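# Set up the press, prove it on master spring

## Task

Acting as the cell's operator, and assuming nothing about what the previous shift left in the press control, configure the press for the work order and verify it by running it on the master spring. Then return the master spring to its stand. At the end the machine and the gauge must both be idle, with no alarm standing and the guard shut.

## Robot and tools

Robot: two Doosan M1013 arms, left_arm and right_arm, each with a Robotiq 140 two-finger gripper. The left gripper's fingers can fold. Parts gripped near the fingertips (outer quarter of the pads) are held normally. Parts held closer to the palm may be held loosely, dropped, or squeezed too hard. A fingertip pushed onto a surface folds easily unless the fingers are fully closed. The right gripper's fingers are rigid. Calibrated bases: left_arm at (+0.070, +0.578, +0.010) m, right_arm at (+0.001, -0.437, +0.010) m.

Scene frame: origin at table-top height, midway between the arms. +x points out over the table, +y toward left_arm, +z up. Reported end_effector_position is in metres and is the point between the closed pads. Fingers point along the gripper's +z axis and close along its y axis. The press opens toward +x, with its column at -x.

execute_actions(actions, cameras). actions is a list run in order; an empty list just reports state and images. Each action may contain:
- rows: up to 15 rows, each applied for one 1/30 s step. Every row is one list of 18 numbers in [-1, 1], always covering both arms. The first nine are left dx, dy, dz, rx, ry, rz, gripper position, force_limit, speed; the next nine are the same for the right arm. The six pose numbers are an offset, not a pose. They count from that arm's Hand target as it stood when the action began, in the Hand target's own axes, and every row counts from that same start. 1.0 equals 0.6 m or 180 degrees; rx, ry, rz form one rotation vector. Sending all six as 0 re-requests the Hand target.
- Gripper position: +1 fully open (140 mm), about -0.8 pads touching, -1 closes until blocked. force_limit -1..+1 sets grip force (about 14 N to 58 N at slow closing). Gripper speed -1..+1 is about 30 to 250 mm/s. A faster close grips harder. To leave a gripper alone, resend its last three numbers; a 0 there is a command.
- steps: 1 to 450, default 15, at least one per row. After the last row each arm keeps heading for its last target.
- until: ends the action early when device conditions hold, e.g. {"machine": {"state": "idle"}}, [">=", 3] style comparisons for numbers, or {"all": {"status": "ended"}}. It does not stop the arms.
- machine / gauge: device commands, sent at the action's first step.
For smooth motion, ramp offsets a little per row (0.01 per row is about 0.18 m/s). The controller clips each step to 70 mm and 16 degrees from the measured pose.

move(target, speed, blend, stop_force, zero, blocking, cameras). target is one 18-number row or a list of up to 15 rows, laid out as above. All rows are offsets from the Hand targets at the move's start, not from the previous row. speed is in m/s (0.002 to 0.5, default 0.25). blend is in metres for corner rounding. stop_force is 10 to 80 N and ends an arm's path when it feels that much push; use it slowly and with small values. zero=true re-zeros the force reading first. blocking=false returns after 0.5 s; then call wait or stop before sending more rows or moves. The result adds a move: line such as done, off_target, held or fault, plus limits (paced, held).

wait(seconds 0 to 10) lets time run. stop brakes a running move. zoom_image(camera, region [x0,y0,x1,y1] px, at most 504x504) enlarges one of cam_high, cam_low, cam_nest, cam_left_wrist or cam_right_wrist. show_instructions shows the work-order reference image. read_manual gives licence texts. finished_scene(scene) ends the scene.

Machine (servo press) keys: guard shut/open; clamp clamp/open; page setup/readings/curve. To write a register, put register, value (-12000 to 12000, in the register's unit) and write:true in one object. Other keys: cycle_start, feed_hold, reset, home, touch, tare. A list of up to 8 objects may be sent. Heights are in mm above the nest plane; forces are in N. Check the setup page against the work order: program, program_revision, ram_zero, seat_force, force_max, join and end windows, cell_gain, cell_zero, and the stored programs. Program 9001 presses the master spring 5 mm. touch reports touch_z; tare zeroes the load cell. A stroke reports join_f, peak_f, end_z, ok and the curve.

Result fields: state (idle, running, held, done, alarm, busy), guard_state, clamp_state, entry (the answer to the last write or key), alarm, plus the page line. Gauge: send measure:true. readings rises after about 12 s, and no_1..no_5 give sizes in mm. The piece must lie flat, alone and still under the lens, with the robot clear.

Gripper object_status: 0 moving, 1 blocked while opening, 2 holding after closing (a successful grip), 3 at the commanded position. position_measured is in counts: 3 open, 230 pads touching.

Avoid: forces of 144 N or more, or joint torque at its limit (each stops the arm for 10 s). Avoid arm-to-arm contact. Never hold a gripper with a part over the nest while the ram should move: that is a cabinet fault. Do not block the guard. Do not drive the ram onto something at rapid (a crash). Do not drop parts or let anything leave the table. Avoid long stretched-out holds that overheat the motors, and sharp starts while carrying a part.

Each tool is called after "Call:" as name(argument=value, ...) on one line, values as JSON.

Reference images:

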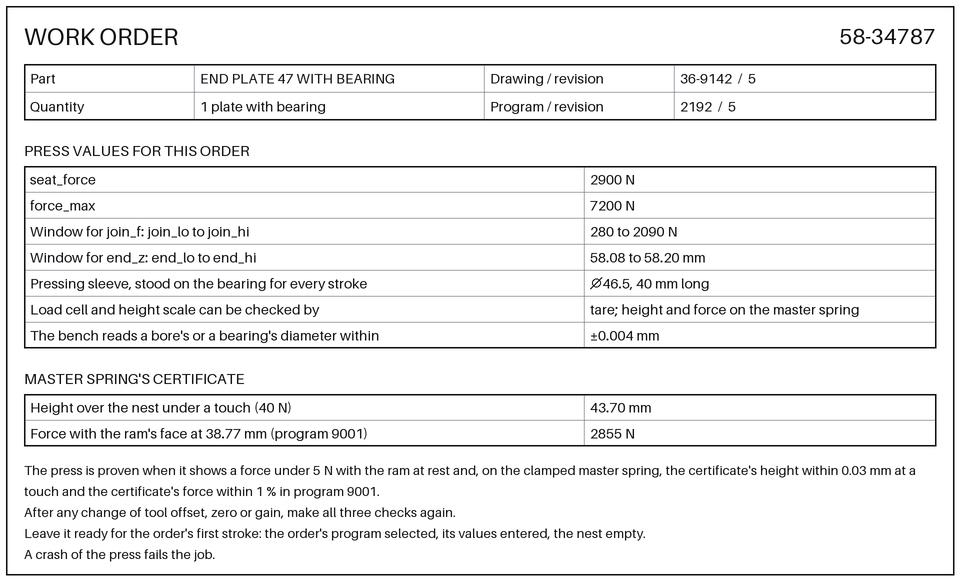

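## Session

Call:
execute_actions(actions=[])

Scene clock: 0.00 s.
left_arm: end_effector_position=(+0.5129, +0.7054, +0.1357) position_measured=3 object_status=3 end_effector_quat_wxyz=(-0.036, +0.910, -0.393, +0.123) | right_arm: end_effector_position=(+0.3320, -0.6678, +0.3301) position_measured=3 object_status=3 end_effector_quat_wxyz=(+0.033, +0.987, +0.153, -0.036)
Joint positions: left_arm=[0.285 -0.12 2.302 -0.15 0.728 2.763] | right_arm=[-0.626 -0.234 1.994 -0.099 1.389 0.668]
Joint velocities: within noise
Joint torques (N m): no reading
External joint torques (N m): no reading
Flange force (N): no reading
Hand target: left_arm +0.5129, +0.7054, +0.1357; -0.036, +0.910, -0.393, +0.123 | right_arm +0.3320, -0.6678, +0.3301; +0.033, +0.987, +0.153, -0.036
Tool commands: left_gripper/position=+1.0 left_gripper/force_limit=+1.0 left_gripper/speed=+1.0 right_gripper/position=+1.0 right_gripper/force_limit=+1.0 right_gripper/speed=+1.0
machine.setup: program=+4839 ram_zero=+163.024 seat_force=+2900 force_max=+6300 join_lo=+0 join_hi=+12000 end_lo=+56.500 end_hi=+65.500 cell_gain=+1.052 cell_zero=-99 program_revision=+2 program_top=+59.500 stored1_number=+2192 stored1_revision=+5 stored2_number=+4839 stored2_revision=+2 stored3_number=+3239 stored3_revision=+6 stored4_number=+6660 stored4_revision=+3 stored5_number=+9001 stored5_revision=+1
machine: state=idle guard_state=shut clamp_state=closed_empty guard_answer=taken clamp_answer=taken page=setup entry=no_entry entries=0 alarm=no_alarm queue=idle queue_left=0
gauge: message=nothing_yet readings=0 no_1=0.000 no_2=0.000 no_3=0.000 no_4=0.000 no_5=0.000
camera_calibration:
cam_left_wrist: T_world_to_cam=[[-0.709514, -0.685895, -0.161673, 0.879192], [-0.704517, 0.695522, 0.141084, -0.148354], [0.0156783, 0.214002, -0.976707, 0.115958], [0, 0, 0, 1]] pos_world=[0.517463, 0.681401, 0.276328]
cam_right_wrist: T_world_to_cam=[[0.329222, -0.942799, 0.0523785, -0.747535], [-0.869425, -0.281025, 0.406357, -0.0282838], [-0.368393, -0.179321, -0.912212, 0.444461], [0, 0, 0, 1]] pos_world=[0.385251, -0.633022, 0.456091]

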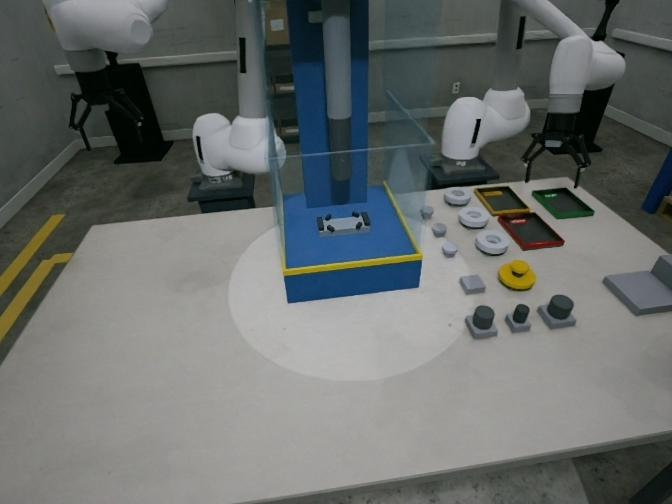

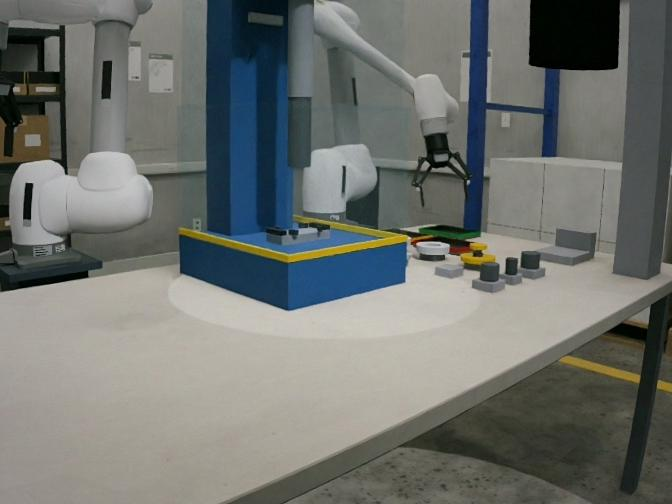

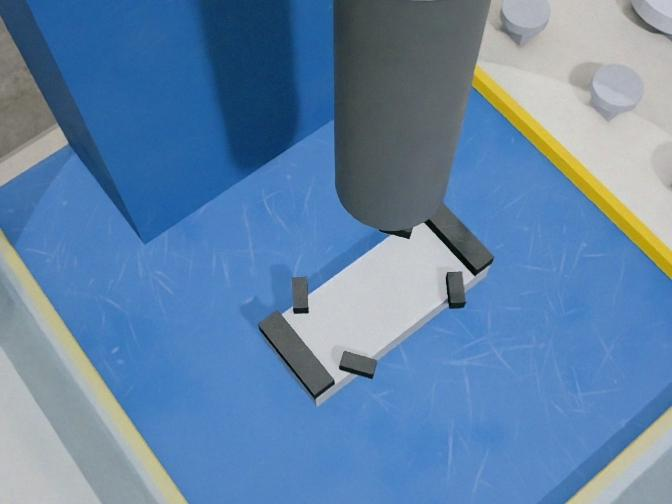

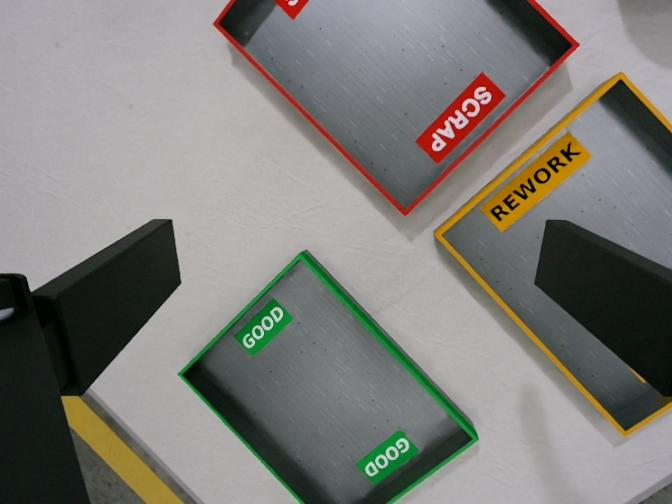

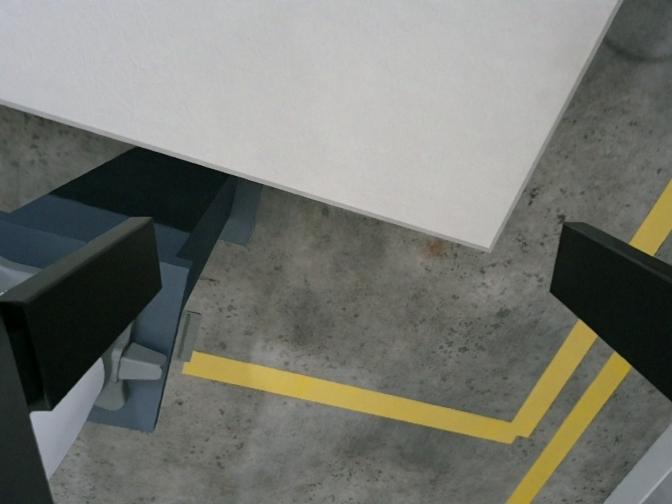

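Call:
execute_actions(actions=[{"machine":[{"tare":true},{"page":"readings"},{"guard":"open"},{"clamp":"open"}],"steps":15}])

Call:
zoom_image(camera="cam_high", region=[400, 170, 672, 350])

Call:
zoom_image(camera="cam_low", region=[400, 200, 620, 310])

Scene clock: 1.13 s.
left_arm: end_effector_position=(+0.5129, +0.7054, +0.1357) position_measured=3 object_status=3 end_effector_quat_wxyz=(-0.036, +0.910, -0.393, +0.123) | right_arm: end_effector_position=(+0.3320, -0.6678, +0.3301) position_measured=3 object_status=3 end_effector_quat_wxyz=(+0.033, +0.987, +0.153, -0.036)
Joint positions: left_arm=[0.285 -0.12 2.302 -0.15 0.728 2.763] | right_arm=[-0.626 -0.234 1.994 -0.099 1.389 0.668]
Joint torques (N m): left_arm=[2.65 -25.97 -34.25 3.4 -0.62 -0.18] | right_arm=[0.39 -18.94 -40.81 3.97 0.2 -0.48]
External joint torques (N m): left_arm=[-2.69 3.25 -1.22 -0.09 -0.02 0.18] | right_arm=[-0.34 1.87 0 -0.01 -0.22 0.48]
Flange force (N): left_arm=[7.8 -3.5 5.1] | right_arm=[2.6 2.3 1.0]
Hand target: left_arm +0.5129, +0.7054, +0.1357; -0.036, +0.910, -0.393, +0.123 | right_arm +0.3320, -0.6678, +0.3301; +0.033, +0.987, +0.153, -0.036
Tool commands: left_gripper/position=+1.0 left_gripper/force_limit=+1.0 left_gripper/speed=+1.0 right_gripper/position=+1.0 right_gripper/force_limit=+1.0 right_gripper/speed=+1.0
machine.readings: force=+0 touch_z=+0.000 join_f=+0 peak_f=+0 end_z=+0.000 ok=+0 pos_z=+156.976 cycles=+0
machine: state=idle guard_state=between clamp_state=closed_empty guard_answer=taken clamp_answer=taken page=readings entry=taken entries=1 alarm=no_alarm queue=running queue_left=1
gauge: message=nothing_yet readings=0 no_1=0.000 no_2=0.000 no_3=0.000 no_4=0.000 no_5=0.000
camera_calibration:
cam_left_wrist: T_world_to_cam=[[-0.709514, -0.685895, -0.161673, 0.879192], [-0.704517, 0.695522, 0.141084, -0.148354], [0.0156783, 0.214002, -0.976707, 0.115958], [0, 0, 0, 1]]
cam_right_wrist: T_world_to_cam=[[0.329223, -0.942798, 0.0523787, -0.747535], [-0.869425, -0.281025, 0.406357, -0.0282838], [-0.368393, -0.179321, -0.912212, 0.444461], [0, 0, 0, 1]]

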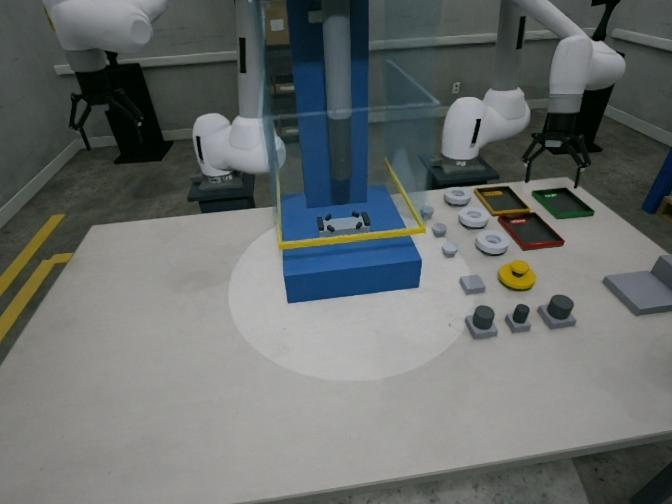

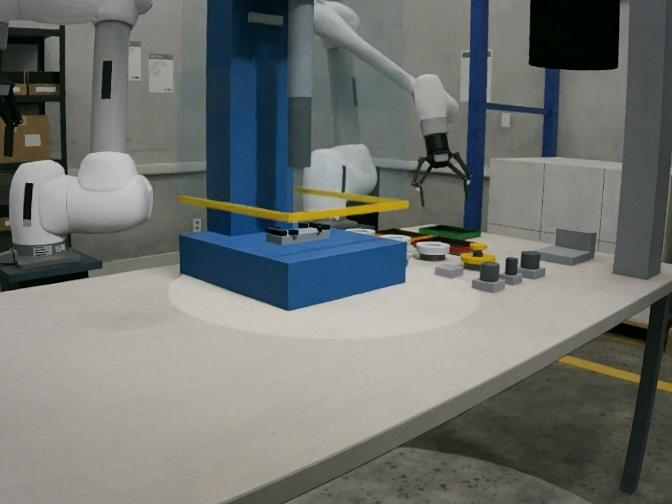

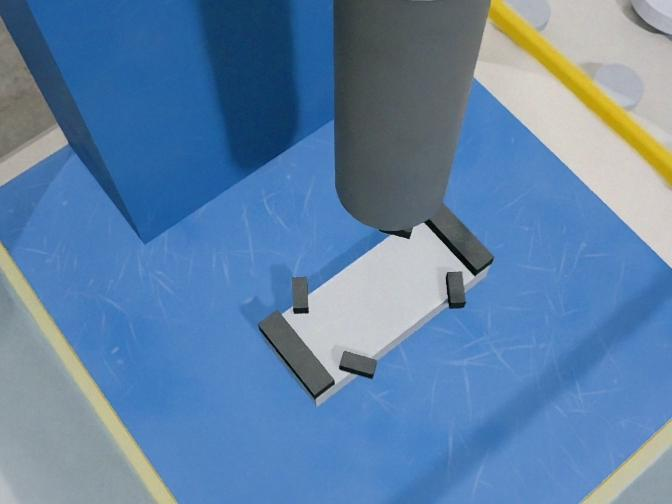

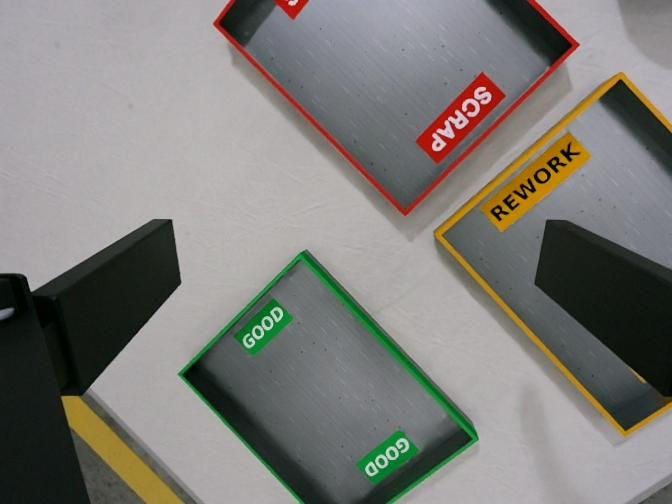

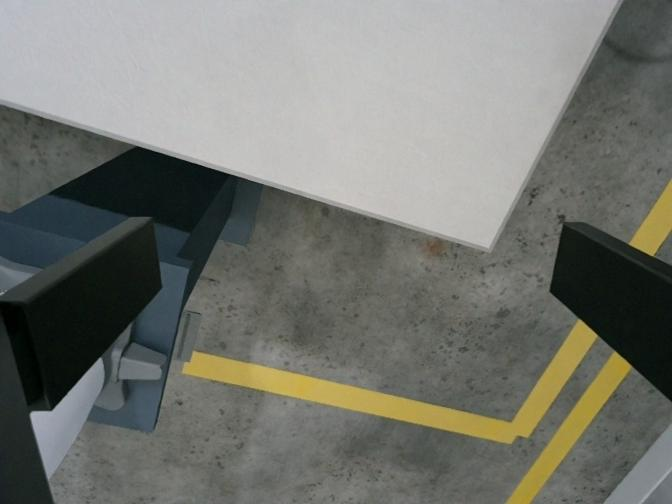

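Scaled by 1.853.

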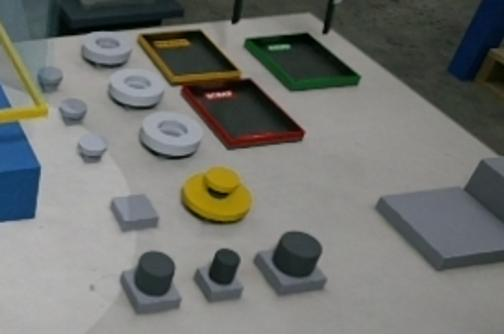

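Scaled by 2.291.

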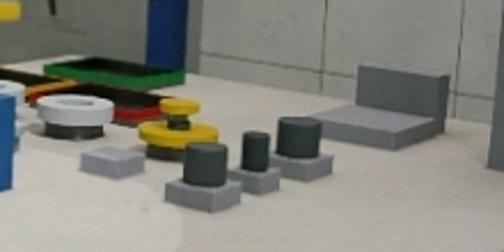

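Call:
wait(seconds=2.5, cameras=["cam_high","cam_low","cam_nest"])

Call:
zoom_image(camera="cam_high", region=[450, 250, 550, 320])

Call:
zoom_image(camera="cam_low", region=[420, 225, 520, 300])

Scene clock: 5.33 s.
left_arm: end_effector_position=(+0.5129, +0.7054, +0.1357) position_measured=3 object_status=3 end_effector_quat_wxyz=(-0.036, +0.910, -0.393, +0.123) | right_arm: end_effector_position=(+0.3320, -0.6678, +0.3301) position_measured=3 object_status=3 end_effector_quat_wxyz=(+0.033, +0.987, +0.153, -0.036)
Joint positions: left_arm=[0.285 -0.12 2.302 -0.15 0.728 2.763] | right_arm=[-0.626 -0.234 1.994 -0.099 1.389 0.668]
Joint torques (N m): left_arm=[2.39 -25.63 -34.46 3.43 -0.67 -0.2] | right_arm=[0.26 -19.03 -40.76 3.97 0.16 -0.47]
External joint torques (N m): left_arm=[-2.34 2.89 -0.91 -0.12 0.03 0.19] | right_arm=[-0.4 2.06 -0.11 -0.02 -0.18 0.47]
Flange force (N): left_arm=[6.5 -3.0 4.5] | right_arm=[2.7 2.7 0.9]
Hand target: left_arm +0.5129, +0.7054, +0.1357; -0.036, +0.910, -0.393, +0.123 | right_arm +0.3320, -0.6678, +0.3301; +0.033, +0.987, +0.153, -0.036
Tool commands: left_gripper/position=+1.0 left_gripper/force_limit=+1.0 left_gripper/speed=+1.0 right_gripper/position=+1.0 right_gripper/force_limit=+1.0 right_gripper/speed=+1.0
machine.readings: force=+0 touch_z=+0.000 join_f=+0 peak_f=+0 end_z=+0.000 ok=+0 pos_z=+156.976 cycles=+0
machine: state=idle guard_state=open clamp_state=open guard_answer=taken clamp_answer=taken page=readings entry=taken entries=1 alarm=no_alarm queue=done queue_left=0
gauge: message=nothing_yet readings=0 no_1=0.000 no_2=0.000 no_3=0.000 no_4=0.000 no_5=0.000
wait: 2.50 s; at rest from the start
Images, in order: cam_high, cam_low, cam_nest.

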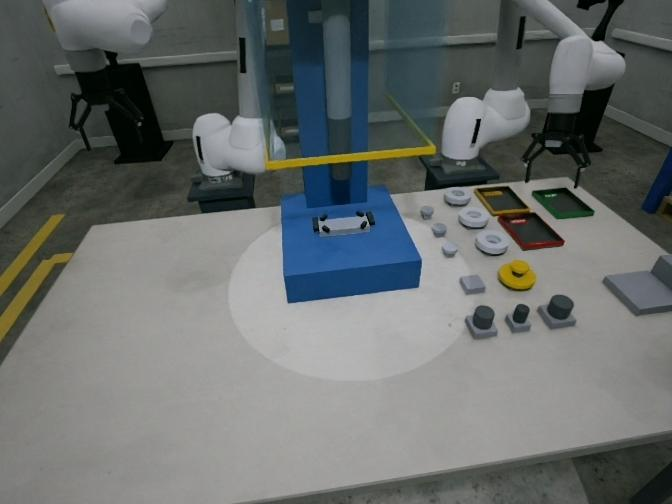

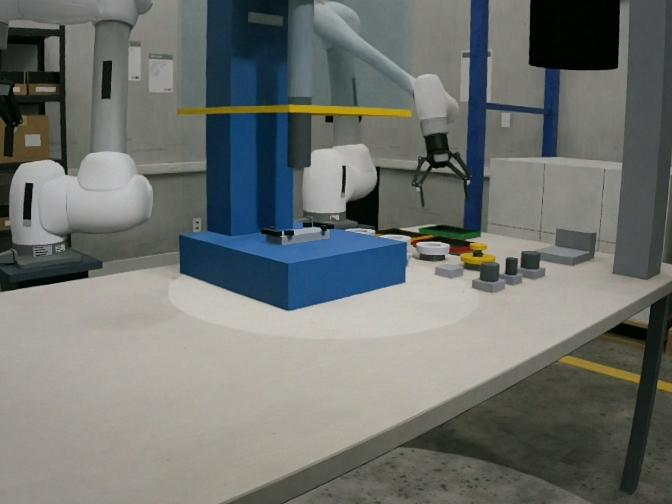

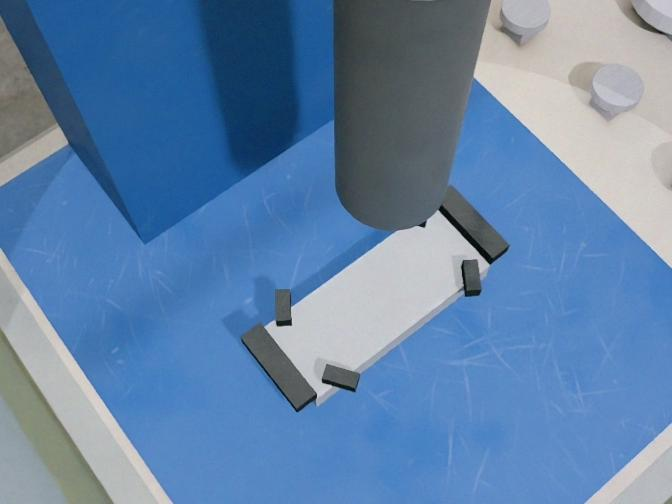

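Scaled by 5.040.

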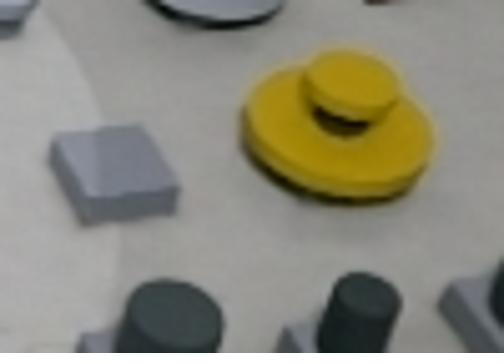

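Scaled by 5.040.

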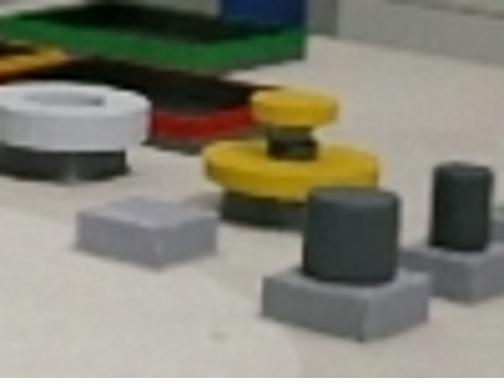

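Call:
move(target=[0.435,-0.104,0.0297,-0.0507,0.2421,-0.0192,1,1,1,0,0,0,0,0,0,1,1,1], cameras=["cam_high","cam_low","cam_left_wrist"])

Call:
zoom_image(camera="cam_left_wrist", region=[150, 50, 550, 450])

Scene clock: 10.57 s.
left_arm: end_effector_position=(+0.7339, +0.5586, +0.1797) position_measured=3 object_status=3 end_effector_quat_wxyz=(+0.187, +0.811, -0.360, +0.422) | right_arm: end_effector_position=(+0.3320, -0.6678, +0.3301) position_measured=3 object_status=3 end_effector_quat_wxyz=(+0.033, +0.987, +0.153, -0.036)
Joint positions: left_arm=[0.303 0.2 2.168 -1.369 0.857 3.722] | right_arm=[-0.626 -0.234 1.994 -0.099 1.389 0.668]
Joint torques (N m): left_arm=[2.55 -52.12 -27.05 -0.65 1.18 -0.21] | right_arm=[0.37 -18.91 -40.78 4.01 0.17 -0.46]
External joint torques (N m): left_arm=[-2.57 3.21 -0.87 -0.19 0.07 0.21] | right_arm=[-0.41 2.05 0.02 -0.06 -0.19 0.46]
Flange force (N): left_arm=[0.0 -3.2 8.2] | right_arm=[2.6 2.6 1.1]
Hand target: left_arm +0.7339, +0.5586, +0.1797; +0.187, +0.811, -0.360, +0.422 | right_arm +0.3320, -0.6678, +0.3301; +0.033, +0.987, +0.153, -0.036
Off the commanded pose: left_arm 0.000 m, 0 deg | right_arm 0.000 m, 0 deg.
machine.readings: force=+0 touch_z=+0.000 join_f=+0 peak_f=+0 end_z=+0.000 ok=+0 pos_z=+156.976 cycles=+0
machine: state=idle guard_state=open clamp_state=open guard_answer=taken clamp_answer=taken page=readings entry=taken entries=1 alarm=no_alarm queue=done queue_left=0
gauge: message=nothing_yet readings=0 no_1=0.000 no_2=0.000 no_3=0.000 no_4=0.000 no_5=0.000
move: done
camera_calibration:
cam_left_wrist: T_world_to_cam=[[-0.742909, -0.669388, -0.00237402, 0.929105], [-0.545117, 0.60704, -0.57823, 0.16502], [0.388501, -0.428278, -0.81587, 0.243193], [0, 0, 0, 1]]
Images, in order: cam_high, cam_low, cam_left_wrist.

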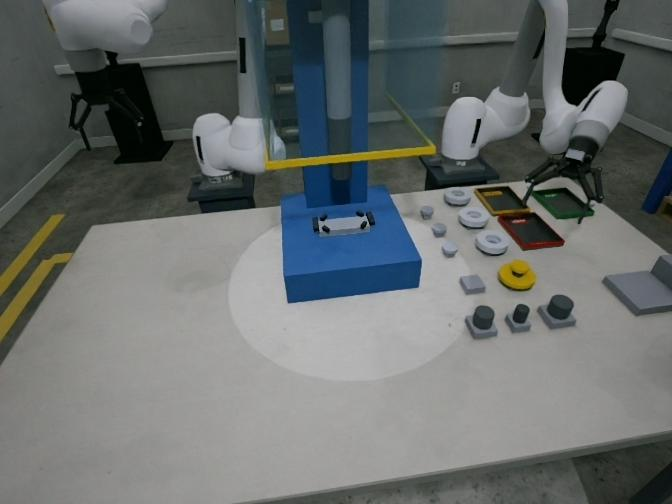

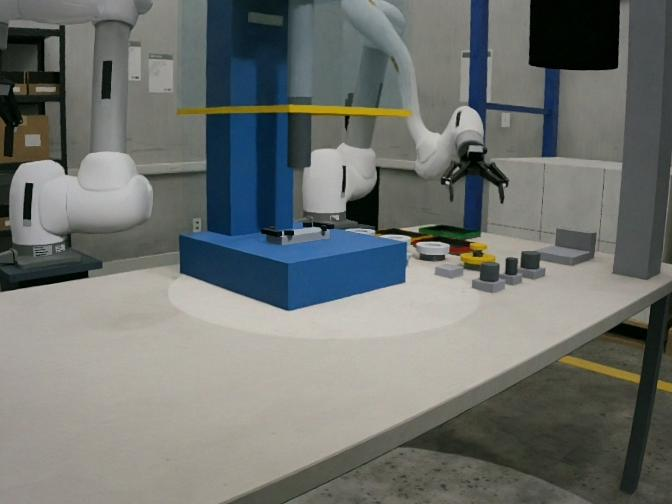

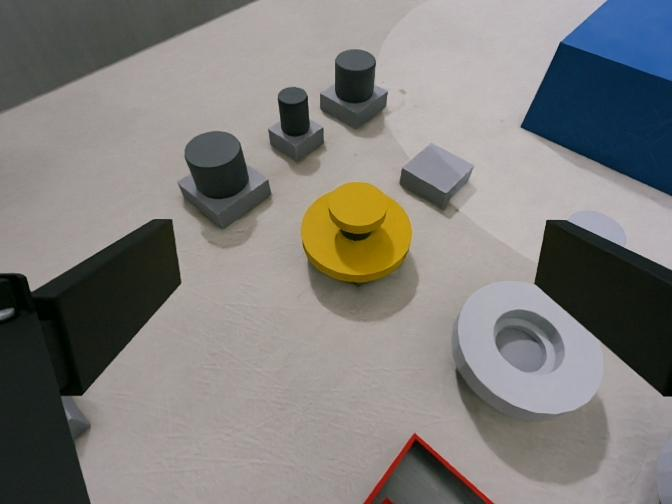

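Scaled by 1.260.

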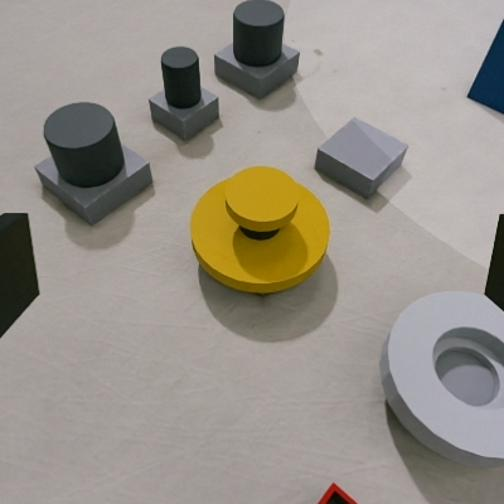

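Call:
move(target=[0.1317,-0.0267,0.0717,0,0,0,1,1,1,0,0,0,0,0,0,1,1,1], cameras=["cam_left_wrist"])

Call:
zoom_image(camera="cam_left_wrist", region=[250, 180, 450, 380])

Scene clock: 12.10 s.
left_arm: end_effector_position=(+0.7998, +0.5096, +0.2196) position_measured=3 object_status=3 end_effector_quat_wxyz=(+0.187, +0.811, -0.360, +0.422) | right_arm: end_effector_position=(+0.3320, -0.6678, +0.3301) position_measured=3 object_status=3 end_effector_quat_wxyz=(+0.033, +0.987, +0.153, -0.036)
Joint positions: left_arm=[0.186 0.216 2.049 -1.339 0.795 3.561] | right_arm=[-0.626 -0.234 1.994 -0.099 1.389 0.668]
Joint torques (N m): left_arm=[2.42 -57.21 -30 -0.58 0.95 -0.21] | right_arm=[0.36 -19.2 -40.67 3.96 0.2 -0.46]
External joint torques (N m): left_arm=[-2.16 2.97 -1.51 -0.12 -0.03 0.21] | right_arm=[-0.46 2.1 -0.2 0 -0.21 0.47]
Flange force (N): left_arm=[1.3 -3.9 7.1] | right_arm=[2.7 3.0 0.8]
Hand target: left_arm +0.7999, +0.5096, +0.2196; +0.187, +0.811, -0.360, +0.422 | right_arm +0.3320, -0.6678, +0.3301; +0.033, +0.987, +0.153, -0.036
Off the commanded pose: left_arm 0.000 m, 0 deg | right_arm 0.000 m, 0 deg.
machine.readings: force=+0 touch_z=+0.000 join_f=+0 peak_f=+0 end_z=+0.000 ok=+0 pos_z=+156.976 cycles=+0
machine: state=idle guard_state=open clamp_state=open guard_answer=taken clamp_answer=taken page=readings entry=taken entries=1 alarm=no_alarm queue=done queue_left=0
gauge: message=nothing_yet readings=0 no_1=0.000 no_2=0.000 no_3=0.000 no_4=0.000 no_5=0.000
move: done
camera_calibration:
cam_left_wrist: T_world_to_cam=[[-0.742864, -0.669439, -0.00221027, 0.945327], [-0.545261, 0.606976, -0.578162, 0.253861], [0.388385, -0.42829, -0.815919, 0.229271], [0, 0, 0, 1]]
Images, in order: cam_left_wrist.

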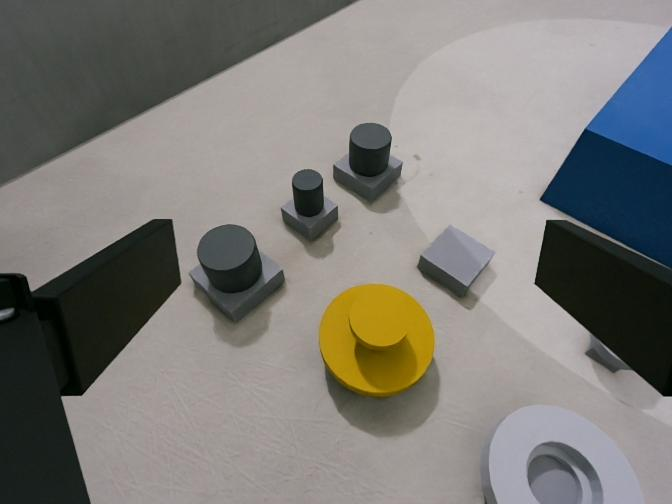

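Scaled by 2.520.

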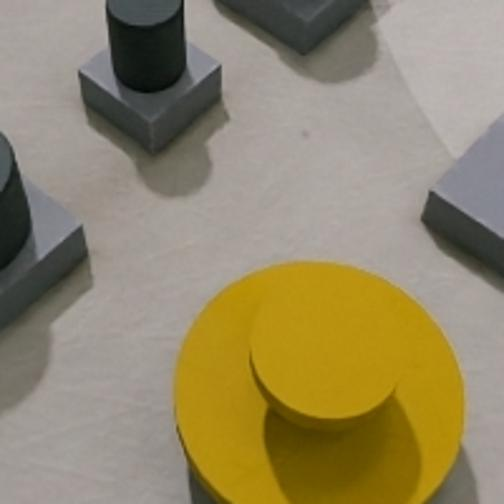

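Call:
move(target=[[-0.0908,0.0383,0.1218,0,0,0,0.1,0.0,0.0,0,0,0,0,0,0,1,1,1],[-0.1727,0.0383,0.1792,0,0,0,0.1,0.0,0.0,0,0,0,0,0,0,1,1,1]], speed=[0.2,0.08], blend=0.01, cameras=["cam_left_wrist","cam_low"])

Call:
zoom_image(camera="cam_low", region=[420, 170, 560, 300])

Scene clock: 14.83 s.
left_arm: end_effector_position=(+0.8020, +0.4730, +0.0731) position_measured=117 object_status=3 end_effector_quat_wxyz=(+0.187, +0.811, -0.360, +0.422) | right_arm: end_effector_position=(+0.3320, -0.6678, +0.3301) position_measured=3 object_status=3 end_effector_quat_wxyz=(+0.033, +0.987, +0.153, -0.036)
Joint positions: left_arm=[0.121 0.413 2.145 -1.694 0.734 3.981] | right_arm=[-0.626 -0.234 1.994 -0.099 1.389 0.668]
Joint torques (N m): left_arm=[2.56 -67.57 -20.62 -1.2 1.79 -0.24] | right_arm=[0.36 -18.82 -40.71 3.97 0.18 -0.46]
External joint torques (N m): left_arm=[-2.71 3.74 -0.65 -0.14 -0.05 0.24] | right_arm=[-0.56 2.59 0.03 -0.04 -0.2 0.46]
Flange force (N): left_arm=[-1.6 -1.0 9.4] | right_arm=[3.0 3.5 1.3]
Hand target: left_arm +0.8020, +0.4730, +0.0731; +0.187, +0.811, -0.360, +0.422 | right_arm +0.3320, -0.6678, +0.3301; +0.033, +0.987, +0.153, -0.036
Off the commanded pose: left_arm 0.000 m, 0 deg | right_arm 0.000 m, 0 deg.
machine.readings: force=+0 touch_z=+0.000 join_f=+0 peak_f=+0 end_z=+0.000 ok=+0 pos_z=+156.976 cycles=+0
machine: state=idle guard_state=open clamp_state=open guard_answer=taken clamp_answer=taken page=readings entry=taken entries=1 alarm=no_alarm queue=done queue_left=0
gauge: message=nothing_yet readings=0 no_1=0.000 no_2=0.000 no_3=0.000 no_4=0.000 no_5=0.000
move: done
camera_calibration:
cam_left_wrist: T_world_to_cam=[[-0.742878, -0.669424, -0.00224849, 0.922111], [-0.545208, 0.606975, -0.578213, 0.192495], [0.388434, -0.428315, -0.815883, 0.0931841], [0, 0, 0, 1]]
Images, in order: cam_low, cam_left_wrist.

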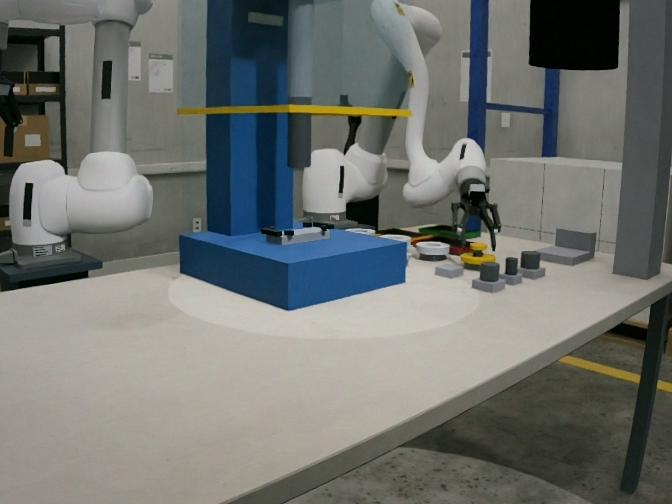

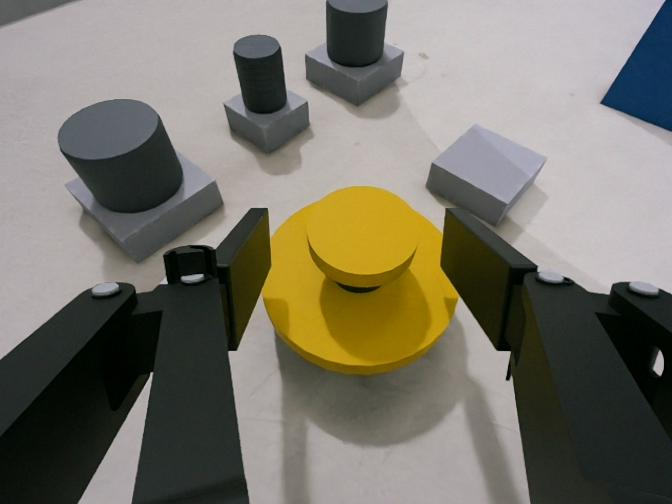

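Scaled by 3.600.

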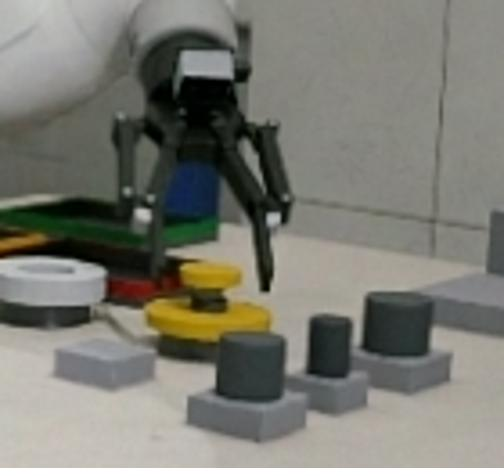

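Call:
execute_actions(actions=[{"rows":[[0,0,0,0,0,0,-1,0.3,-1,0,0,0,0,0,0,1,1,1]],"steps":75}], cameras=["cam_low","cam_left_wrist"])

Call:
zoom_image(camera="cam_low", region=[420, 170, 560, 300])

Scene clock: 17.77 s.
left_arm: end_effector_position=(+0.8020, +0.4730, +0.0731) position_measured=163 object_status=2 end_effector_quat_wxyz=(+0.187, +0.811, -0.360, +0.422) | right_arm: end_effector_position=(+0.3320, -0.6678, +0.3301) position_measured=3 object_status=3 end_effector_quat_wxyz=(+0.033, +0.987, +0.153, -0.036)
Joint positions: left_arm=[0.121 0.413 2.145 -1.694 0.734 3.981] | right_arm=[-0.626 -0.234 1.994 -0.099 1.389 0.668]
Joint torques (N m): left_arm=[0.24 -60.19 -18.67 -0.55 0.19 -0.15] | right_arm=[0.27 -19.04 -40.75 3.99 0.18 -0.47]
External joint torques (N m): left_arm=[0.02 -3.8 -2.83 -0.79 1.54 0.15] | right_arm=[-0.46 2.1 -0.13 -0.04 -0.21 0.47]
Flange force (N): left_arm=[3.7 -0.4 -2.7] | right_arm=[2.7 2.9 0.9]
Hand target: left_arm +0.8020, +0.4730, +0.0731; +0.187, +0.811, -0.360, +0.422 | right_arm +0.3320, -0.6678, +0.3301; +0.033, +0.987, +0.153, -0.036
Off the commanded pose: left_arm 0.000 m, 0 deg | right_arm 0.000 m, 0 deg.
machine.readings: force=+0 touch_z=+0.000 join_f=+0 peak_f=+0 end_z=+0.000 ok=+0 pos_z=+156.976 cycles=+0
machine: state=idle guard_state=open clamp_state=open guard_answer=taken clamp_answer=taken page=readings entry=taken entries=1 alarm=no_alarm queue=done queue_left=0
gauge: message=nothing_yet readings=0 no_1=0.000 no_2=0.000 no_3=0.000 no_4=0.000 no_5=0.000
camera_calibration:
cam_left_wrist: T_world_to_cam=[[-0.742887, -0.669413, -0.00218621, 0.922082], [-0.545236, 0.606969, -0.578192, 0.192488], [0.388376, -0.428339, -0.815898, 0.0932154], [0, 0, 0, 1]]
Images, in order: cam_low, cam_left_wrist.

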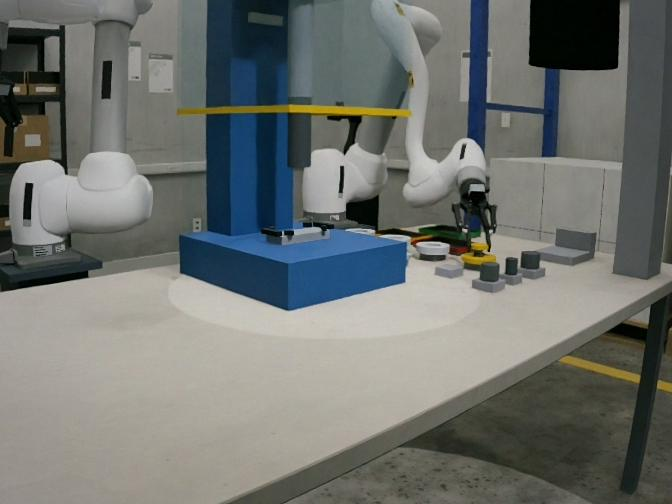

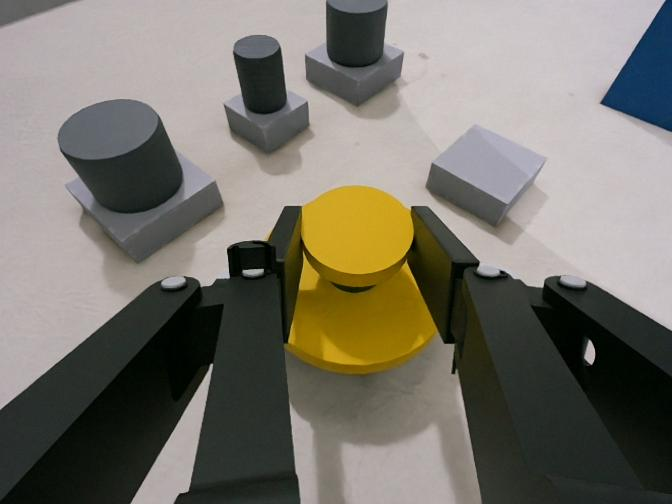

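Scaled by 3.600.

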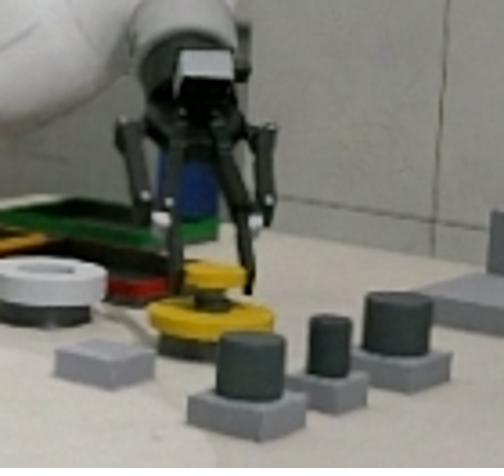

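Call:
move(target=[0.1638,0,-0.1148,0,0,0,-1,0.3,-1,0,0,0,0,0,0,1,1,1], speed=0.1, cameras=["cam_low","cam_left_wrist"])

Call:
zoom_image(camera="cam_low", region=[420, 130, 560, 300])

Scene clock: 20.67 s.
left_arm: end_effector_position=(+0.8020, +0.4730, +0.1931) position_measured=163 object_status=2 end_effector_quat_wxyz=(+0.187, +0.811, -0.360, +0.422) | right_arm: end_effector_position=(+0.3320, -0.6678, +0.3301) position_measured=3 object_status=3 end_effector_quat_wxyz=(+0.033, +0.987, +0.153, -0.036)
Joint positions: left_arm=[0.121 0.241 2.08 -1.429 0.736 3.626] | right_arm=[-0.626 -0.234 1.994 -0.099 1.389 0.668]
Joint torques (N m): left_arm=[2.13 -64.39 -33.15 -2.09 2.13 -0.23] | right_arm=[0.3 -18.69 -40.86 3.95 0.18 -0.44]
External joint torques (N m): left_arm=[-2.25 9.34 3.3 1.14 -1.04 0.23] | right_arm=[-0.4 1.79 0.05 0 -0.2 0.45]
Flange force (N): left_arm=[-6.3 -3.5 13.1] | right_arm=[2.3 2.3 1.1]
Hand target: left_arm +0.8020, +0.4730, +0.1931; +0.187, +0.811, -0.360, +0.422 | right_arm +0.3320, -0.6678, +0.3301; +0.033, +0.987, +0.153, -0.036
Off the commanded pose: left_arm 0.000 m, 0 deg | right_arm 0.000 m, 0 deg.
machine.readings: force=+0 touch_z=+0.000 join_f=+0 peak_f=+0 end_z=+0.000 ok=+0 pos_z=+156.976 cycles=+0
machine: state=idle guard_state=open clamp_state=open guard_answer=taken clamp_answer=taken page=readings entry=taken entries=1 alarm=no_alarm queue=done queue_left=0
gauge: message=nothing_yet readings=0 no_1=0.000 no_2=0.000 no_3=0.000 no_4=0.000 no_5=0.000
move: done
camera_calibration:
cam_left_wrist: T_world_to_cam=[[-0.742883, -0.669418, -0.00219272, 0.922345], [-0.545249, 0.606981, -0.578167, 0.261892], [0.388367, -0.428315, -0.815915, 0.191105], [0, 0, 0, 1]]
Images, in order: cam_low, cam_left_wrist.

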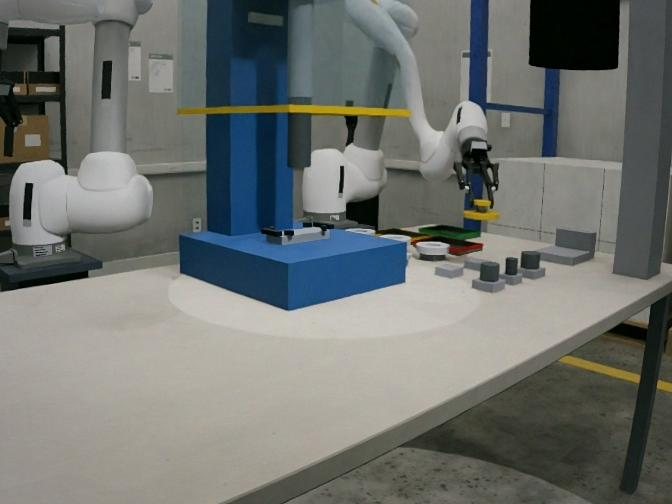

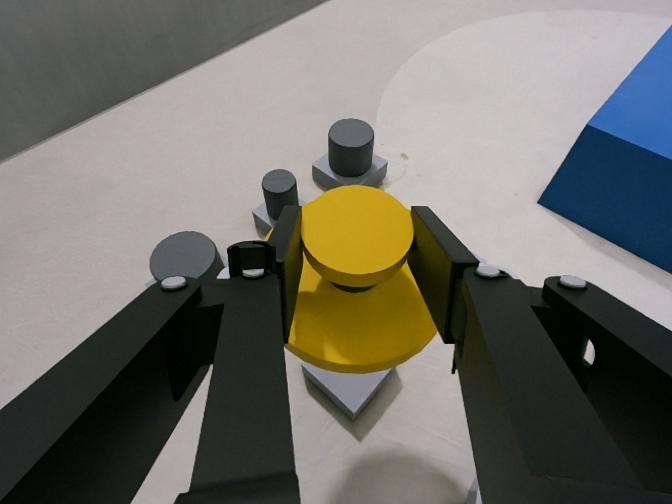

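Scaled by 2.965.

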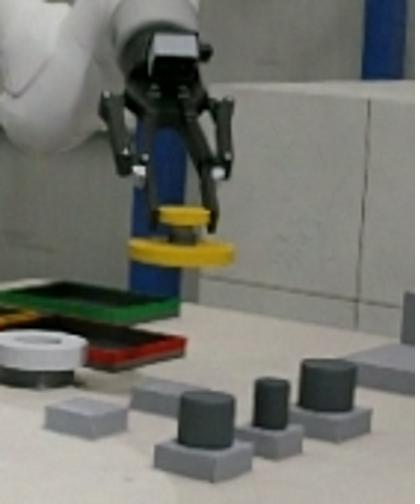

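Call:
move(target=[0.138,0.4228,0.1367,-0.0705,0,0.0494,-1,0.3,-1,0,0,0,0,0,0,1,1,1], speed=0.2, cameras=["cam_low","cam_nest","cam_left_wrist"])

Call:
zoom_image(camera="cam_left_wrist", region=[400, 50, 672, 300])

Scene clock: 22.67 s.
left_arm: end_effector_position=(+0.6909, +0.2178, +0.2138) position_measured=163 object_status=2 end_effector_quat_wxyz=(+0.242, +0.755, -0.466, +0.393) | right_arm: end_effector_position=(+0.3320, -0.6678, +0.3301) position_measured=3 object_status=3 end_effector_quat_wxyz=(+0.033, +0.987, +0.153, -0.036)
Joint positions: left_arm=[-0.289 0.151 2.146 -1.48 0.636 3.569] | right_arm=[-0.626 -0.234 1.994 -0.099 1.389 0.668]
Joint torques (N m): left_arm=[2.32 -55.54 -34.15 -2.02 1.86 -0.21] | right_arm=[0.36 -19.03 -40.8 3.97 0.2 -0.46]
External joint torques (N m): left_arm=[-2.36 8.81 3.31 1.05 -0.89 0.21] | right_arm=[-0.44 2.39 0.07 -0.02 -0.22 0.47]
Flange force (N): left_arm=[-5.2 -2.3 13.4] | right_arm=[2.9 3.0 1.3]
Hand target: left_arm +0.6909, +0.2177, +0.2138; +0.242, +0.755, -0.466, +0.393 | right_arm +0.3320, -0.6678, +0.3301; +0.033, +0.987, +0.153, -0.036
Off the commanded pose: left_arm 0.000 m, 0 deg | right_arm 0.000 m, 0 deg.
machine.readings: force=+0 touch_z=+0.000 join_f=+0 peak_f=+0 end_z=+0.000 ok=+0 pos_z=+156.976 cycles=+0
machine: state=idle guard_state=open clamp_state=open guard_answer=taken clamp_answer=taken page=readings entry=taken entries=1 alarm=no_alarm queue=done queue_left=0
gauge: message=nothing_yet readings=0 no_1=0.000 no_2=0.000 no_3=0.000 no_4=0.000 no_5=0.000
move: done
camera_calibration:
cam_left_wrist: T_world_to_cam=[[-0.894685, -0.446693, -0.00214828, 0.725378], [-0.36334, 0.730517, -0.578212, 0.215678], [0.259853, -0.516537, -0.815884, 0.249836], [0, 0, 0, 1]]
Images, in order: cam_low, cam_nest, cam_left_wrist.

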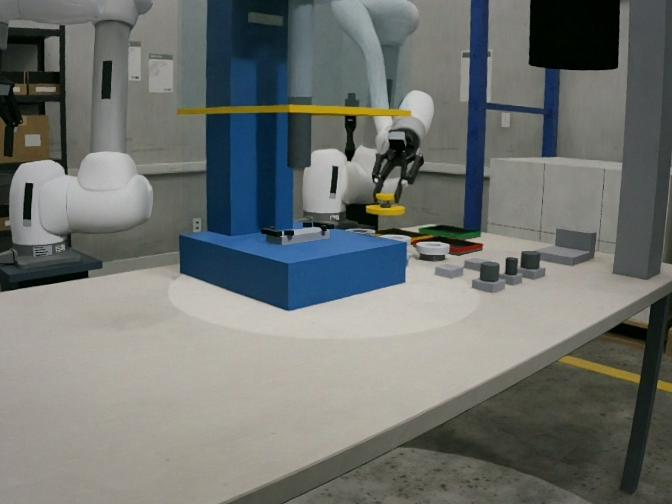

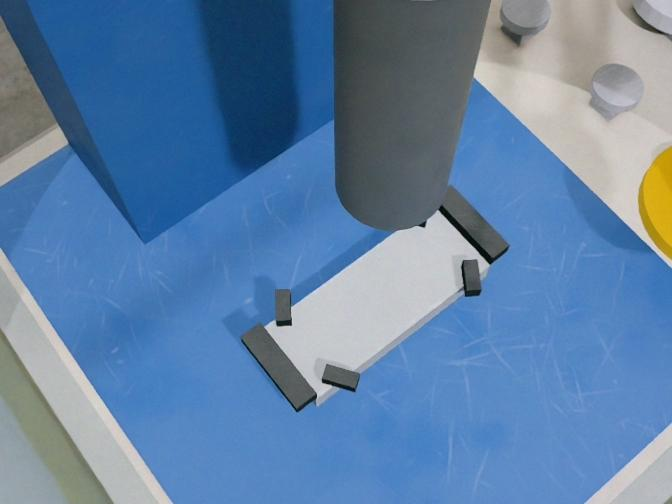

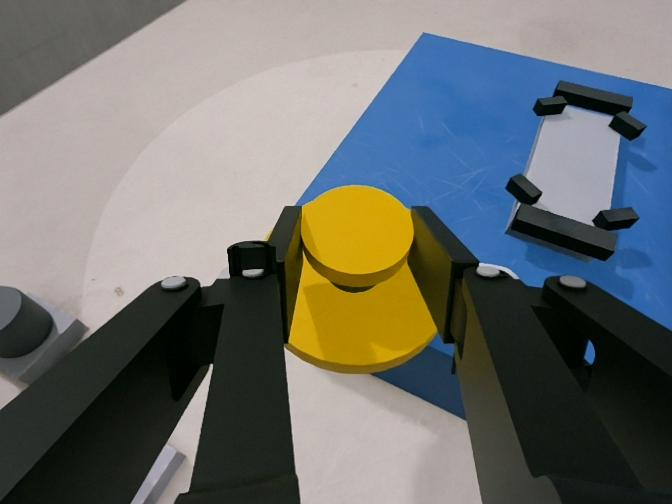

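Scaled by 1.853.

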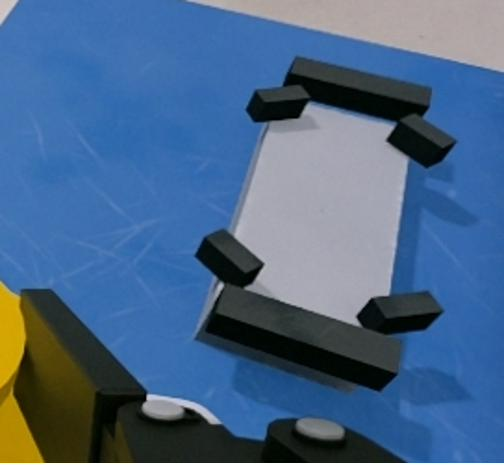

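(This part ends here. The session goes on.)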